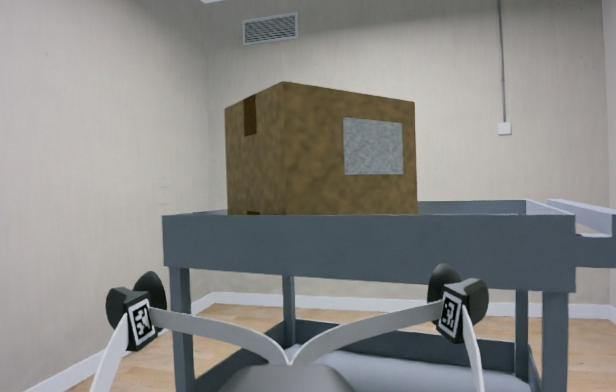

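Call:
move:
  blocking: false
  r1: {"base":{"translate_m":-0.22,"strafe_m":-0.80}}

Call:
wait:
  seconds: 5

Call:
move:
  blocking: false
  r1: {"base":{"rotate_rad":1.247}}

Call:
wait:
  seconds: 3
  cameras: ["r1_wrist_camera","r1_head_camera","r1_head_right_camera"]

Scene clock: 1908.97 s.
move: r1 moving
r1.base_odometry: x=+0.919 y=+2.273 heading=-1.489
r1.turned_by_wheels: +0.000
r1.turned_by_imu: +0.000
r1.base_tilt: forward=-1.6 right=+1.3
r1.lidar_m: 0.79 1.79 1.56 1.56 1.86 1.64 1.64 1.42 1.21 1.21 1.71 0.77
r1.base_status: translate_m moving; strafe_m moving
r1.joint_positions: lift_m=+0.668 arm_m=+0.000 wrist_yaw_rad=+0.003 wrist_pitch_rad=+0.002 wrist_roll_rad=+0.002 gripper_m=+0.141
r1.joint_status: not commanded
r1.measured_speeds: translate_m=-0.033 strafe_m=-0.122 rotate_rad=+0.000 lift_m=+0.000 arm_m=+0.000 wrist_yaw_rad=+0.000 wrist_pitch_rad=+0.000 wrist_roll_rad=+0.000
r1.motor_effort: lift_m=+12(13) arm_m=-4(4) wheel_0=+9(10) wheel_1=-8(9) wheel_2=+3(5)
r1.servo_current: wrist_yaw_rad=52(52) wrist_pitch_rad=39(46) wrist_roll_rad=59(72) gripper_m=46(52)
r1.hand_pose: x=+0.4595 y=-0.0867 z=+0.8450 quat_wxyz=(+1.000, +0.001, +0.001, +0.001) (m; r1's base frame)
r1.wrist_depth_mm: - - - - - - - / - - - - - - - / - - - 647 723 - - / - - - 627 699 - - / - - 627 597 549 517 496 / - 195 183 - - 196 - / - 1808 1808 136 - - 1756
r2: as last shown
r2.lidar_m: 0.49 2.17 3.23 3.43 4.51 4.38 2.08 1.57 1.51 1.60 1.47 1.05
r2.motor_effort: lift_m=+20(20) arm_m=-6(6) wheel_0=-4(4) wheel_1=-6(6) wheel_2=+18(18)
r2.servo_current: wrist_yaw_rad=59(59) wrist_pitch_rad=33(46) wrist_roll_rad=52(59) gripper_m=78(78)
r2.contact_limits: strafe_m 0.9
r2.wrist_depth_mm: 158 167 221 164 - - - / 166 172 221 165 - - - / 168 173 222 167 - - - / 170 174 232 167 - - - / - 179 232 169 - - - / - 173 186 170 176 - - / - 143 214 - - - -
pictures: none

Scene clock: 1912.70 s.
earlier move: r1 done
r1.base_odometry: x=+0.135 y=+2.420 heading=-1.489
r1.turned_by_wheels: +0.000
r1.turned_by_imu: -0.005
r1.base_tilt: forward=-1.6 right=+1.3
r1.lidar_m: 0.91 0.91 2.34 2.34 1.90 1.68 0.86 0.52 0.42 0.41 1.32 1.24
r1.base_status: done
r1.joint_positions: lift_m=+0.667 arm_m=+0.000 wrist_yaw_rad=+0.003 wrist_pitch_rad=+0.002 wrist_roll_rad=+0.002 gripper_m=+0.141
r1.joint_status: not commanded
r1.measured_speeds: all 0
r1.motor_effort: lift_m=+13(13) arm_m=-4(4) wheel_0=+2(10) wheel_1=+0(13) wheel_2=+1(6)
r1.servo_current: wrist_yaw_rad=39(65) wrist_pitch_rad=52(52) wrist_roll_rad=46(72) gripper_m=39(52)
r1.hand_pose: x=+0.4595 y=-0.0867 z=+0.8450 quat_wxyz=(+1.000, +0.001, +0.001, +0.001) (m; r1's base frame)
r1.wrist_depth_mm: - - - - - - - / - - - - - - - / 917 - - - - - - / 946 1025 - - - - - / - 691 - - - - - / - 195 - - - 193 - / - 177 1756 144 - 1756 -
r2.base_odometry: x=-2.291 y=-2.161 heading=-1.204
r2.turned_by_wheels: +0.000
r2.turned_by_imu: +0.001
r2.base_tilt: forward=-0.6 right=+0.1
r2.lidar_m: 0.49 2.13 3.23 3.39 4.52 4.38 2.11 1.54 1.50 1.62 1.47 1.06
r2.base_status: not commanded
r2.joint_positions: lift_m=+0.890 arm_m=+0.120 wrist_yaw_rad=+0.006 wrist_pitch_rad=+0.002 wrist_roll_rad=+0.000 gripper_m=-0.024
r2.joint_status: not commanded
r2.measured_speeds: all 0
r2.motor_effort: lift_m=+20(20) arm_m=-6(6) wheel_0=-4(4) wheel_1=-6(7) wheel_2=+18(18)
r2.servo_current: wrist_yaw_rad=46(72) wrist_pitch_rad=46(52) wrist_roll_rad=52(59) gripper_m=65(78)
r2.contact_limits: strafe_m 0.9
r2.hand_pose: x=+0.5799 y=-0.0857 z=+1.0676 quat_wxyz=(+1.000, +0.000, +0.001, +0.003) (m; r2's base frame)
r2.wrist_depth_mm: 159 167 220 164 - - - / 166 172 221 165 - - - / 168 173 222 167 - - - / 170 174 231 166 - - - / - 179 231 169 - - - / - 173 187 170 177 - - / - 143 213 - - - -
wait: 3.73 of 5 s (r1 has come to rest)
pictures: none

Scene clock: 1913.20 s.
move: r1 moving
r1.base_odometry: x=+0.135 y=+2.420 heading=-1.237
r1.turned_by_wheels: +0.252
r1.turned_by_imu: +0.253
r1.base_tilt: forward=-1.6 right=+1.2
r1.lidar_m: 0.92 1.13 2.34 2.36 1.71 1.65 0.60 0.46 0.43 0.43 1.23 1.83
r1.base_status: rotate_rad moving
r1.joint_positions: lift_m=+0.667 arm_m=+0.000 wrist_yaw_rad=+0.002 wrist_pitch_rad=+0.002 wrist_roll_rad=+0.002 gripper_m=+0.141
r1.joint_status: not commanded
r1.measured_speeds: translate_m=-0.001 strafe_m=+0.001 rotate_rad=+0.968 lift_m=+0.000 arm_m=+0.000 wrist_yaw_rad=+0.000 wrist_pitch_rad=+0.000 wrist_roll_rad=+0.000
r1.motor_effort: lift_m=+13(13) arm_m=-4(4) wheel_0=-7(7) wheel_1=-5(9) wheel_2=-7(8)
r1.servo_current: wrist_yaw_rad=33(59) wrist_pitch_rad=52(52) wrist_roll_rad=59(59) gripper_m=39(46)
r1.hand_pose: x=+0.4595 y=-0.0867 z=+0.8450 quat_wxyz=(+1.000, +0.001, +0.001, +0.001) (m; r1's base frame)
r1.wrist_depth_mm: - - - - - - - / - - - - - - - / - 976 - - - - - / - 960 1060 - - - - / - - - - - - - / - 197 183 - - 196 - / - - - 143 - 1863 1863
r2: as last shown
r2.turned_by_imu: +0.000
r2.lidar_m: 0.51 2.16 3.22 3.41 4.49 4.37 2.07 1.58 1.51 1.59 1.46 1.09
r2.motor_effort: lift_m=+20(20) arm_m=-6(6) wheel_0=-4(4) wheel_1=-6(6) wheel_2=+18(18)
r2.servo_current: wrist_yaw_rad=59(59) wrist_pitch_rad=39(46) wrist_roll_rad=52(52) gripper_m=72(78)
r2.contact_limits: strafe_m 0.9
r2.wrist_depth_mm: 159 167 220 163 - - - / 167 173 222 165 - - - / 168 173 222 167 - - - / 170 174 231 167 - - - / - 179 232 169 - - - / - 173 187 170 176 - - / - 143 213 - - - -
pictures: none

Scene clock: 1914.57 s.
earlier move: r1 done
r1.base_odometry: x=+0.135 y=+2.420 heading=-0.242
r1.turned_by_wheels: +0.995
r1.turned_by_imu: +1.001
r1.base_tilt: forward=-1.6 right=+1.3
r1.lidar_m: 2.34 2.42 1.76 1.66 0.64 0.44 0.42 0.42 1.26 1.54 0.91 1.08
r1.base_status: done
r1.joint_positions: lift_m=+0.667 arm_m=+0.000 wrist_yaw_rad=+0.002 wrist_pitch_rad=+0.002 wrist_roll_rad=+0.002 gripper_m=+0.141
r1.joint_status: not commanded
r1.measured_speeds: all 0
r1.motor_effort: lift_m=+14(14) arm_m=-4(4) wheel_0=-3(9) wheel_1=-1(9) wheel_2=+0(8)
r1.servo_current: wrist_yaw_rad=33(65) wrist_pitch_rad=39(52) wrist_roll_rad=39(65) gripper_m=46(52)
r1.hand_pose: x=+0.4595 y=-0.0867 z=+0.8449 quat_wxyz=(+1.000, +0.001, +0.001, +0.001) (m; r1's base frame)
r1.wrist_depth_mm: - - - - - - - / - - - - - - - / - - - - - - - / - - - - - - - / - - - - - - - / - 209 - - - 195 - / - - - 143 - 1756 1921
r2.base_odometry: x=-2.291 y=-2.161 heading=-1.204
r2.turned_by_wheels: +0.000
r2.turned_by_imu: +0.000
r2.base_tilt: forward=-0.6 right=+0.1
r2.lidar_m: 0.50 2.17 3.23 3.41 4.48 4.37 2.09 1.57 1.52 1.62 1.47 1.05
r2.base_status: not commanded
r2.joint_positions: lift_m=+0.890 arm_m=+0.120 wrist_yaw_rad=+0.006 wrist_pitch_rad=+0.002 wrist_roll_rad=+0.000 gripper_m=-0.024
r2.joint_status: not commanded
r2.measured_speeds: all 0
r2.motor_effort: lift_m=+20(20) arm_m=-6(6) wheel_0=-3(4) wheel_1=-6(6) wheel_2=+18(18)
r2.servo_current: wrist_yaw_rad=46(65) wrist_pitch_rad=39(46) wrist_roll_rad=39(59) gripper_m=72(78)
r2.contact_limits: strafe_m 0.9
r2.hand_pose: x=+0.5799 y=-0.0857 z=+1.0676 quat_wxyz=(+1.000, +0.000, +0.001, +0.003) (m; r2's base frame)
r2.wrist_depth_mm: 158 167 220 164 - - - / 166 173 222 165 - - - / 168 173 222 167 - - - / 170 174 232 167 - - - / - 180 233 169 - - - / - 174 187 170 176 - - / - 143 215 - - - -
wait: 1.37 of 3 s (r1 has come to rest)
pictures: r1_head_camera, r1_head_right_camera, r1_wrist_camera
Images, in order (width x height): r1_head_camera 420x560, r1_head_right_camera 420x672, r1_wrist_camera 616x392.

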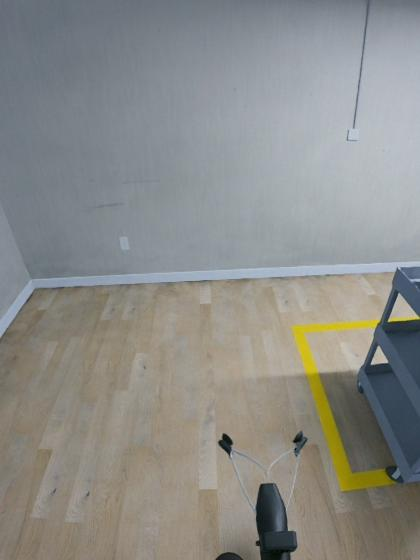

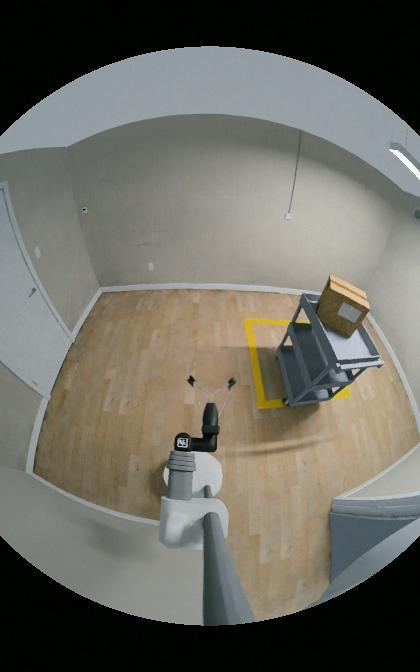

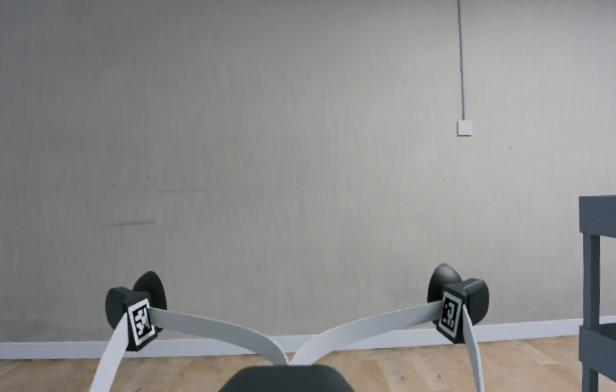

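Call:
move:
  blocking: false
  r1: {"base":{"strafe_m":-0.55}}

Call:
wait:
  seconds: 4
  cameras: ["r1_wrist_camera","r1_head_camera"]

Scene clock: 1919.93 s.
move: r1 moving
r1.base_odometry: x=+0.127 y=+2.385 heading=-0.242
r1.turned_by_wheels: +0.000
r1.turned_by_imu: +0.000
r1.base_tilt: forward=-1.6 right=+1.3
r1.lidar_m: 2.34 2.43 1.78 1.70 0.63 0.45 0.40 0.43 1.20 1.50 0.89 1.05
r1.base_status: strafe_m moving
r1.joint_positions: lift_m=+0.667 arm_m=+0.000 wrist_yaw_rad=+0.002 wrist_pitch_rad=+0.002 wrist_roll_rad=+0.002 gripper_m=+0.141
r1.joint_status: not commanded
r1.measured_speeds: translate_m=+0.000 strafe_m=-0.140 rotate_rad=+0.002 lift_m=+0.000 arm_m=+0.000 wrist_yaw_rad=+0.000 wrist_pitch_rad=+0.000 wrist_roll_rad=+0.000
r1.motor_effort: lift_m=+14(14) arm_m=-4(4) wheel_0=+11(11) wheel_1=-7(10) wheel_2=+1(1)
r1.servo_current: wrist_yaw_rad=59(65) wrist_pitch_rad=39(46) wrist_roll_rad=59(59) gripper_m=46(46)
r1.hand_pose: x=+0.4595 y=-0.0867 z=+0.8449 quat_wxyz=(+1.000, +0.001, +0.001, +0.001) (m; r1's base frame)
r1.wrist_depth_mm: - - - - - - - / - - - - - - - / - - - - - - - / - - - - - - - / - - - - - - - / - 208 - - - 196 - / - - - 144 - 1808 1863
r2: as last shown
r2.lidar_m: 0.50 2.16 3.23 3.43 4.52 4.39 2.08 1.56 1.51 1.60 1.49 1.09
r2.motor_effort: lift_m=+20(20) arm_m=-6(6) wheel_0=-4(4) wheel_1=-6(6) wheel_2=+18(18)
r2.servo_current: wrist_yaw_rad=46(52) wrist_pitch_rad=39(46) wrist_roll_rad=46(59) gripper_m=72(72)
r2.contact_limits: strafe_m 0.9
r2.wrist_depth_mm: 159 167 220 164 - - - / 166 173 221 165 - - - / 168 173 222 167 - - - / 170 174 232 167 - - - / - 179 231 169 - - - / - 174 187 171 176 - - / - 143 214 - - - -
pictures: none

Scene clock: 1922.60 s.
earlier move: r1 done
r1.base_odometry: x=+0.004 y=+1.886 heading=-0.242
r1.turned_by_wheels: +0.000
r1.turned_by_imu: -0.003
r1.base_tilt: forward=-1.6 right=+1.3
r1.lidar_m: 0.83 2.44 2.33 2.01 0.61 0.52 - 0.93 0.77 1.42 0.73 0.53
r1.base_status: done
r1.joint_positions: lift_m=+0.667 arm_m=+0.000 wrist_yaw_rad=+0.002 wrist_pitch_rad=+0.002 wrist_roll_rad=+0.002 gripper_m=+0.141
r1.joint_status: not commanded
r1.measured_speeds: all 0
r1.motor_effort: lift_m=+14(14) arm_m=-4(4) wheel_0=+0(12) wheel_1=-1(11) wheel_2=+0(1)
r1.servo_current: wrist_yaw_rad=39(65) wrist_pitch_rad=39(46) wrist_roll_rad=39(72) gripper_m=39(52)
r1.hand_pose: x=+0.4595 y=-0.0867 z=+0.8449 quat_wxyz=(+1.000, +0.001, +0.001, +0.001) (m; r1's base frame)
r1.wrist_depth_mm: - - - - - - - / - - - - - 647 585 / - - - - 699 634 580 / - - - - 699 640 585 / - - - - 549 325 - / - 209 - - 917 206 330 / - - - 144 - 336 -
r2.base_odometry: x=-2.291 y=-2.161 heading=-1.204
r2.turned_by_wheels: +0.000
r2.turned_by_imu: +0.000
r2.base_tilt: forward=-0.6 right=+0.1
r2.lidar_m: 0.51 2.13 3.23 3.39 4.53 4.37 2.08 1.56 1.52 1.60 1.45 1.04
r2.base_status: not commanded
r2.joint_positions: lift_m=+0.890 arm_m=+0.120 wrist_yaw_rad=+0.006 wrist_pitch_rad=+0.002 wrist_roll_rad=+0.000 gripper_m=-0.024
r2.joint_status: not commanded
r2.measured_speeds: all 0
r2.motor_effort: lift_m=+20(20) arm_m=-6(6) wheel_0=-3(4) wheel_1=-6(6) wheel_2=+18(18)
r2.servo_current: wrist_yaw_rad=39(65) wrist_pitch_rad=39(46) wrist_roll_rad=52(59) gripper_m=72(78)
r2.contact_limits: strafe_m 0.9
r2.hand_pose: x=+0.5799 y=-0.0857 z=+1.0676 quat_wxyz=(+1.000, +0.000, +0.001, +0.003) (m; r2's base frame)
r2.wrist_depth_mm: 159 167 220 164 - - - / 166 172 222 165 - - - / 168 173 222 167 - - - / 170 174 231 166 - - - / - 180 232 170 - - - / - 174 186 170 176 - - / - 143 213 - - - -
wait: 2.67 of 4 s (r1 has come to rest)
pictures: r1_head_camera, r1_wrist_camera
Images, in order (width x height): r1_head_camera 420x560, r1_wrist_camera 616x392.

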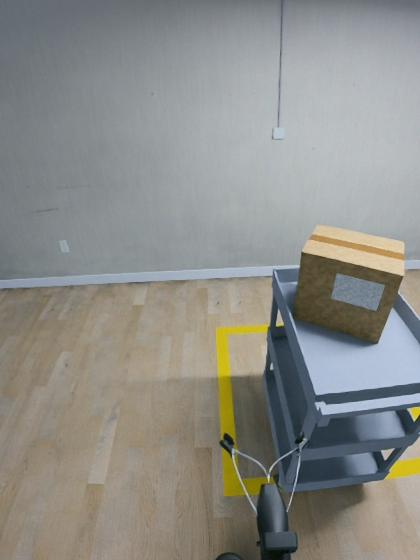

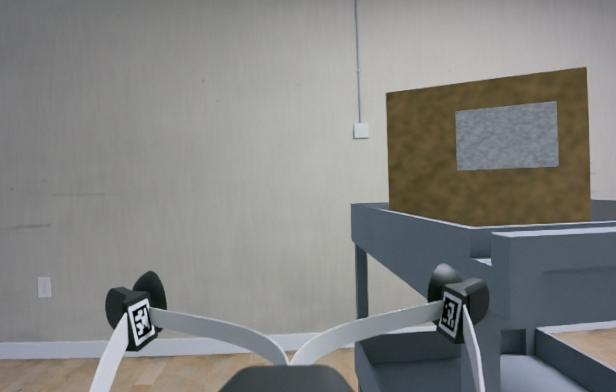

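Call:
move:
  blocking: false
  r1: {"base":{"strafe_m":-0.38}}

Call:
wait:
  seconds: 4
  cameras: ["r1_wrist_camera","r1_head_camera","r1_head_right_camera"]

Scene clock: 1927.60 s.
move: r1 moving
r1.base_odometry: x=-0.005 y=+1.851 heading=-0.242
r1.turned_by_wheels: +0.000
r1.turned_by_imu: +0.000
r1.base_tilt: forward=-1.6 right=+1.2
r1.lidar_m: 0.72 2.42 2.35 2.01 0.60 0.57 - 0.84 0.73 1.42 0.73 0.55
r1.base_status: strafe_m moving
r1.joint_positions: lift_m=+0.667 arm_m=+0.000 wrist_yaw_rad=+0.002 wrist_pitch_rad=+0.002 wrist_roll_rad=+0.002 gripper_m=+0.141
r1.joint_status: not commanded
r1.measured_speeds: translate_m=+0.001 strafe_m=-0.141 rotate_rad=-0.005 lift_m=+0.000 arm_m=+0.000 wrist_yaw_rad=+0.000 wrist_pitch_rad=+0.000 wrist_roll_rad=+0.000
r1.motor_effort: lift_m=+14(14) arm_m=-4(4) wheel_0=+7(12) wheel_1=-10(10) wheel_2=+0(1)
r1.servo_current: wrist_yaw_rad=46(78) wrist_pitch_rad=39(52) wrist_roll_rad=39(59) gripper_m=46(46)
r1.hand_pose: x=+0.4595 y=-0.0867 z=+0.8449 quat_wxyz=(+1.000, +0.001, +0.001, +0.001) (m; r1's base frame)
r1.wrist_depth_mm: - - - - - - - / - - - - - 634 580 / - - - - 683 615 580 / - - - - 668 627 574 / - - - - 459 286 - / - 209 - - 415 198 332 / - - - 143 - 330 1863
r2: as last shown
r2.lidar_m: 0.48 2.13 3.23 3.43 4.51 4.38 2.06 1.58 1.49 1.59 1.45 1.06
r2.motor_effort: lift_m=+20(20) arm_m=-6(6) wheel_0=-4(4) wheel_1=-6(6) wheel_2=+18(18)
r2.servo_current: wrist_yaw_rad=46(59) wrist_pitch_rad=39(39) wrist_roll_rad=46(52) gripper_m=72(78)
r2.contact_limits: strafe_m 0.9
r2.wrist_depth_mm: 158 167 221 164 - - - / 166 173 223 166 - - - / 168 174 222 166 - - - / 170 174 231 167 - - - / - 180 233 169 - - - / - 173 187 171 176 - - / - 143 214 - - - -
pictures: none

Scene clock: 1929.70 s.
earlier move: r1 done
r1.base_odometry: x=-0.087 y=+1.517 heading=-0.242
r1.turned_by_wheels: +0.000
r1.turned_by_imu: -0.001
r1.base_tilt: forward=-1.5 right=+1.3
r1.lidar_m: 0.48 0.51 2.74 1.93 0.82 3.55 1.36 0.43 0.53 1.38 2.17 0.54
r1.base_status: done
r1.joint_positions: lift_m=+0.667 arm_m=+0.000 wrist_yaw_rad=+0.002 wrist_pitch_rad=+0.002 wrist_roll_rad=+0.002 gripper_m=+0.141
r1.joint_status: not commanded
r1.measured_speeds: all 0
r1.motor_effort: lift_m=+14(14) arm_m=-4(4) wheel_0=+2(12) wheel_1=-1(11) wheel_2=+0(2)
r1.servo_current: wrist_yaw_rad=52(78) wrist_pitch_rad=46(52) wrist_roll_rad=39(72) gripper_m=46(52)
r1.hand_pose: x=+0.4595 y=-0.0867 z=+0.8449 quat_wxyz=(+1.000, +0.001, +0.001, +0.001) (m; r1's base frame)
r1.wrist_depth_mm: - - - - - - - / - - - 603 - - - / - - 647 585 - - - / - - 654 591 798 - - / - - - - - - - / 306 195 179 340 191 197 - / 349 1863 931 136 1921 1808 1921
r2.base_odometry: x=-2.291 y=-2.161 heading=-1.204
r2.turned_by_wheels: +0.000
r2.turned_by_imu: +0.000
r2.base_tilt: forward=-0.6 right=+0.1
r2.lidar_m: 0.51 2.19 3.20 3.41 4.48 4.38 2.09 1.55 1.51 1.62 1.47 1.05
r2.base_status: not commanded
r2.joint_positions: lift_m=+0.890 arm_m=+0.120 wrist_yaw_rad=+0.006 wrist_pitch_rad=+0.002 wrist_roll_rad=+0.000 gripper_m=-0.024
r2.joint_status: not commanded
r2.measured_speeds: all 0
r2.motor_effort: lift_m=+20(20) arm_m=-5(6) wheel_0=-4(4) wheel_1=-6(6) wheel_2=+18(18)
r2.servo_current: wrist_yaw_rad=46(59) wrist_pitch_rad=39(46) wrist_roll_rad=39(59) gripper_m=65(78)
r2.contact_limits: strafe_m 0.9
r2.hand_pose: x=+0.5799 y=-0.0857 z=+1.0676 quat_wxyz=(+1.000, +0.000, +0.001, +0.003) (m; r2's base frame)
r2.wrist_depth_mm: 159 167 220 163 - - - / 166 173 221 165 - - - / 168 173 223 167 - - - / 170 174 231 167 - - - / - 180 232 169 - - - / - 174 186 170 176 - - / - 143 213 - - - -
wait: 2.10 of 4 s (r1 has come to rest)
pictures: r1_head_camera, r1_head_right_camera, r1_wrist_camera
Images, in order (width x height): r1_head_camera 420x560, r1_head_right_camera 420x672, r1_wrist_camera 616x392.

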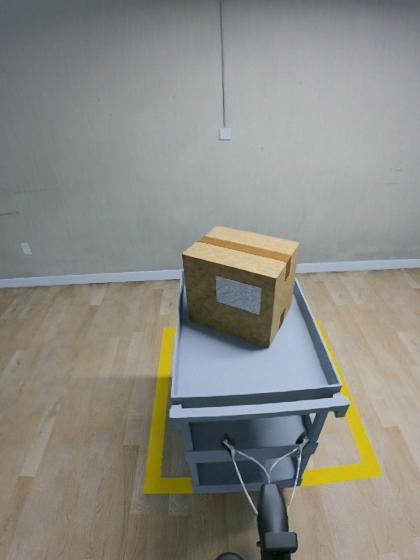

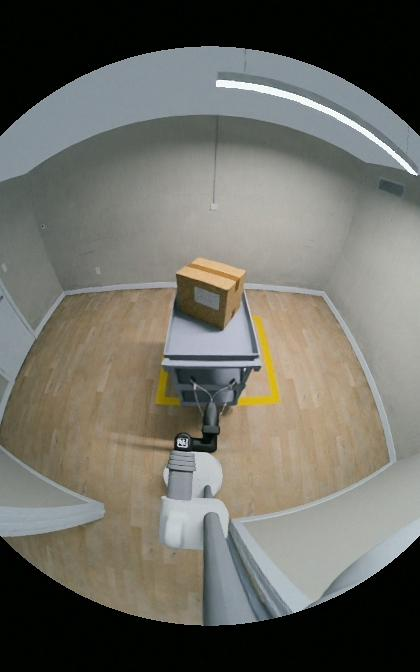

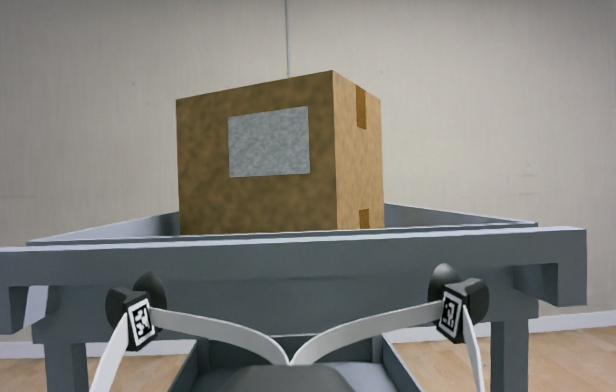

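Call:
move:
  blocking: false
  r1: {"base":{"translate_m":0.25},"pace":"slow","contact_limits":{"translate_m":0.5}}

Call:
wait:
  seconds: 5
  cameras: ["r1_wrist_camera","r1_head_camera","r1_head_right_camera"]

Scene clock: 1937.30 s.
move: r1 moving
r1.base_odometry: x=-0.075 y=+1.514 heading=-0.241
r1.turned_by_wheels: +0.000
r1.turned_by_imu: +0.000
r1.base_tilt: forward=-1.6 right=+1.2
r1.lidar_m: 0.47 0.52 2.72 1.97 0.84 3.57 1.34 0.48 0.57 1.39 2.18 0.53
r1.base_status: translate_m moving
r1.joint_positions: lift_m=+0.667 arm_m=+0.000 wrist_yaw_rad=+0.002 wrist_pitch_rad=+0.002 wrist_roll_rad=+0.002 gripper_m=+0.141
r1.joint_status: not commanded
r1.measured_speeds: translate_m=+0.049 strafe_m=+0.000 rotate_rad=+0.003 lift_m=+0.000 arm_m=+0.000 wrist_yaw_rad=+0.000 wrist_pitch_rad=+0.000 wrist_roll_rad=+0.000
r1.motor_effort: lift_m=+14(14) arm_m=-4(4) wheel_0=+7(7) wheel_1=+4(5) wheel_2=-5(7)
r1.servo_current: wrist_yaw_rad=46(65) wrist_pitch_rad=39(52) wrist_roll_rad=59(59) gripper_m=46(46)
r1.contact_limits: translate_m 0.5
r1.hand_pose: x=+0.4595 y=-0.0867 z=+0.8449 quat_wxyz=(+1.000, +0.001, +0.001, +0.001) (m; r1's base frame)
r1.wrist_depth_mm: - - - - - - - / - - - 580 - - - / - - 640 574 - - - / - - 640 569 750 - - / - - - - - - - / 304 195 179 327 187 197 - / 329 1808 891 136 1808 1756 1808
r2: as last shown
r2.base_tilt: forward=-0.6 right=+0.0
r2.lidar_m: 0.50 2.15 3.23 3.42 4.49 4.34 2.10 1.56 1.52 1.60 1.48 1.05
r2.motor_effort: lift_m=+20(20) arm_m=-6(6) wheel_0=-3(4) wheel_1=-6(6) wheel_2=+18(18)
r2.servo_current: wrist_yaw_rad=59(59) wrist_pitch_rad=39(52) wrist_roll_rad=52(52) gripper_m=72(72)
r2.contact_limits: strafe_m 0.9
r2.wrist_depth_mm: 158 167 221 164 - - - / 166 173 222 165 - - - / 168 173 221 166 - - - / 170 174 232 167 - - - / - 179 232 169 - - - / - 174 186 171 177 - - / - 143 214 - - - -
pictures: none

Scene clock: 1940.60 s.
earlier move: r1 done
r1.base_odometry: x=+0.155 y=+1.458 heading=-0.241
r1.turned_by_wheels: +0.000
r1.turned_by_imu: +0.000
r1.base_tilt: forward=-1.6 right=+1.3
r1.lidar_m: 0.45 0.49 2.72 2.60 0.99 1.01 1.10 0.67 0.89 2.11 2.16 0.51
r1.base_status: done
r1.joint_positions: lift_m=+0.667 arm_m=+0.000 wrist_yaw_rad=+0.000 wrist_pitch_rad=+0.002 wrist_roll_rad=+0.002 gripper_m=+0.141
r1.joint_status: not commanded
r1.measured_speeds: all 0
r1.motor_effort: lift_m=+14(14) arm_m=+4(5) wheel_0=+4(9) wheel_1=+4(7) wheel_2=-2(12)
r1.servo_current: wrist_yaw_rad=46(65) wrist_pitch_rad=46(52) wrist_roll_rad=59(72) gripper_m=39(46)
r1.contact_limits: translate_m 0.5
r1.hand_pose: x=+0.4592 y=-0.0873 z=+0.8449 quat_wxyz=(+1.000, +0.001, +0.001, +0.000) (m; r1's base frame)
r1.wrist_depth_mm: - - - - - - - / - - 603 549 - - - / - - 603 549 676 - - / - - 609 549 676 - - / - 530 - - - - - / - 191 - - 186 197 - / 290 291 297 145 1708 1808 1863
r2.base_odometry: x=-2.291 y=-2.161 heading=-1.204
r2.turned_by_wheels: +0.000
r2.turned_by_imu: +0.000
r2.base_tilt: forward=-0.6 right=+0.1
r2.lidar_m: 0.47 2.14 3.24 3.42 4.50 4.38 2.07 1.56 1.51 1.63 1.47 1.06
r2.base_status: not commanded
r2.joint_positions: lift_m=+0.890 arm_m=+0.120 wrist_yaw_rad=+0.006 wrist_pitch_rad=+0.002 wrist_roll_rad=+0.000 gripper_m=-0.024
r2.joint_status: not commanded
r2.measured_speeds: all 0
r2.motor_effort: lift_m=+20(20) arm_m=-5(6) wheel_0=-3(4) wheel_1=-6(6) wheel_2=+18(18)
r2.servo_current: wrist_yaw_rad=39(59) wrist_pitch_rad=39(52) wrist_roll_rad=52(59) gripper_m=78(85)
r2.contact_limits: strafe_m 0.9
r2.hand_pose: x=+0.5799 y=-0.0857 z=+1.0676 quat_wxyz=(+1.000, +0.000, +0.001, +0.003) (m; r2's base frame)
r2.wrist_depth_mm: 159 167 221 164 - - - / 167 173 221 165 - - - / 168 174 223 166 - - - / 170 174 231 166 - - - / - 179 232 169 - - - / - 174 186 170 176 - - / - 143 214 - - - -
wait: 3.30 of 5 s (r1 has come to rest)
pictures: r1_head_camera, r1_head_right_camera, r1_wrist_camera
Images, in order (width x height): r1_head_camera 420x560, r1_head_right_camera 420x672, r1_wrist_camera 616x392.

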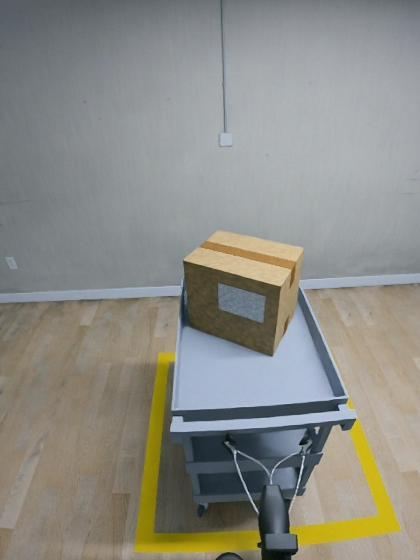

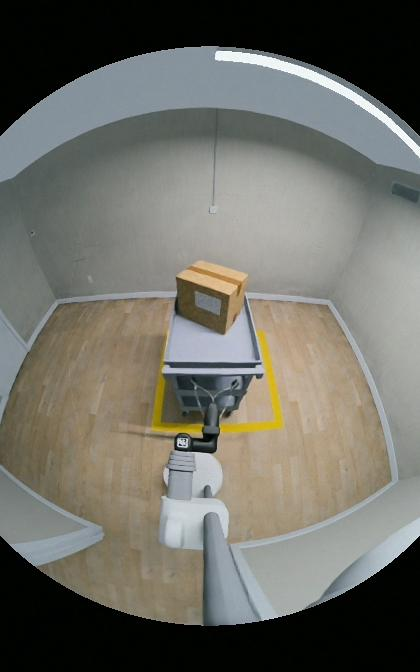

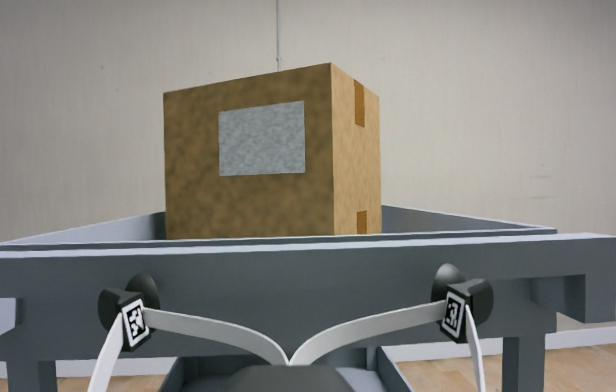

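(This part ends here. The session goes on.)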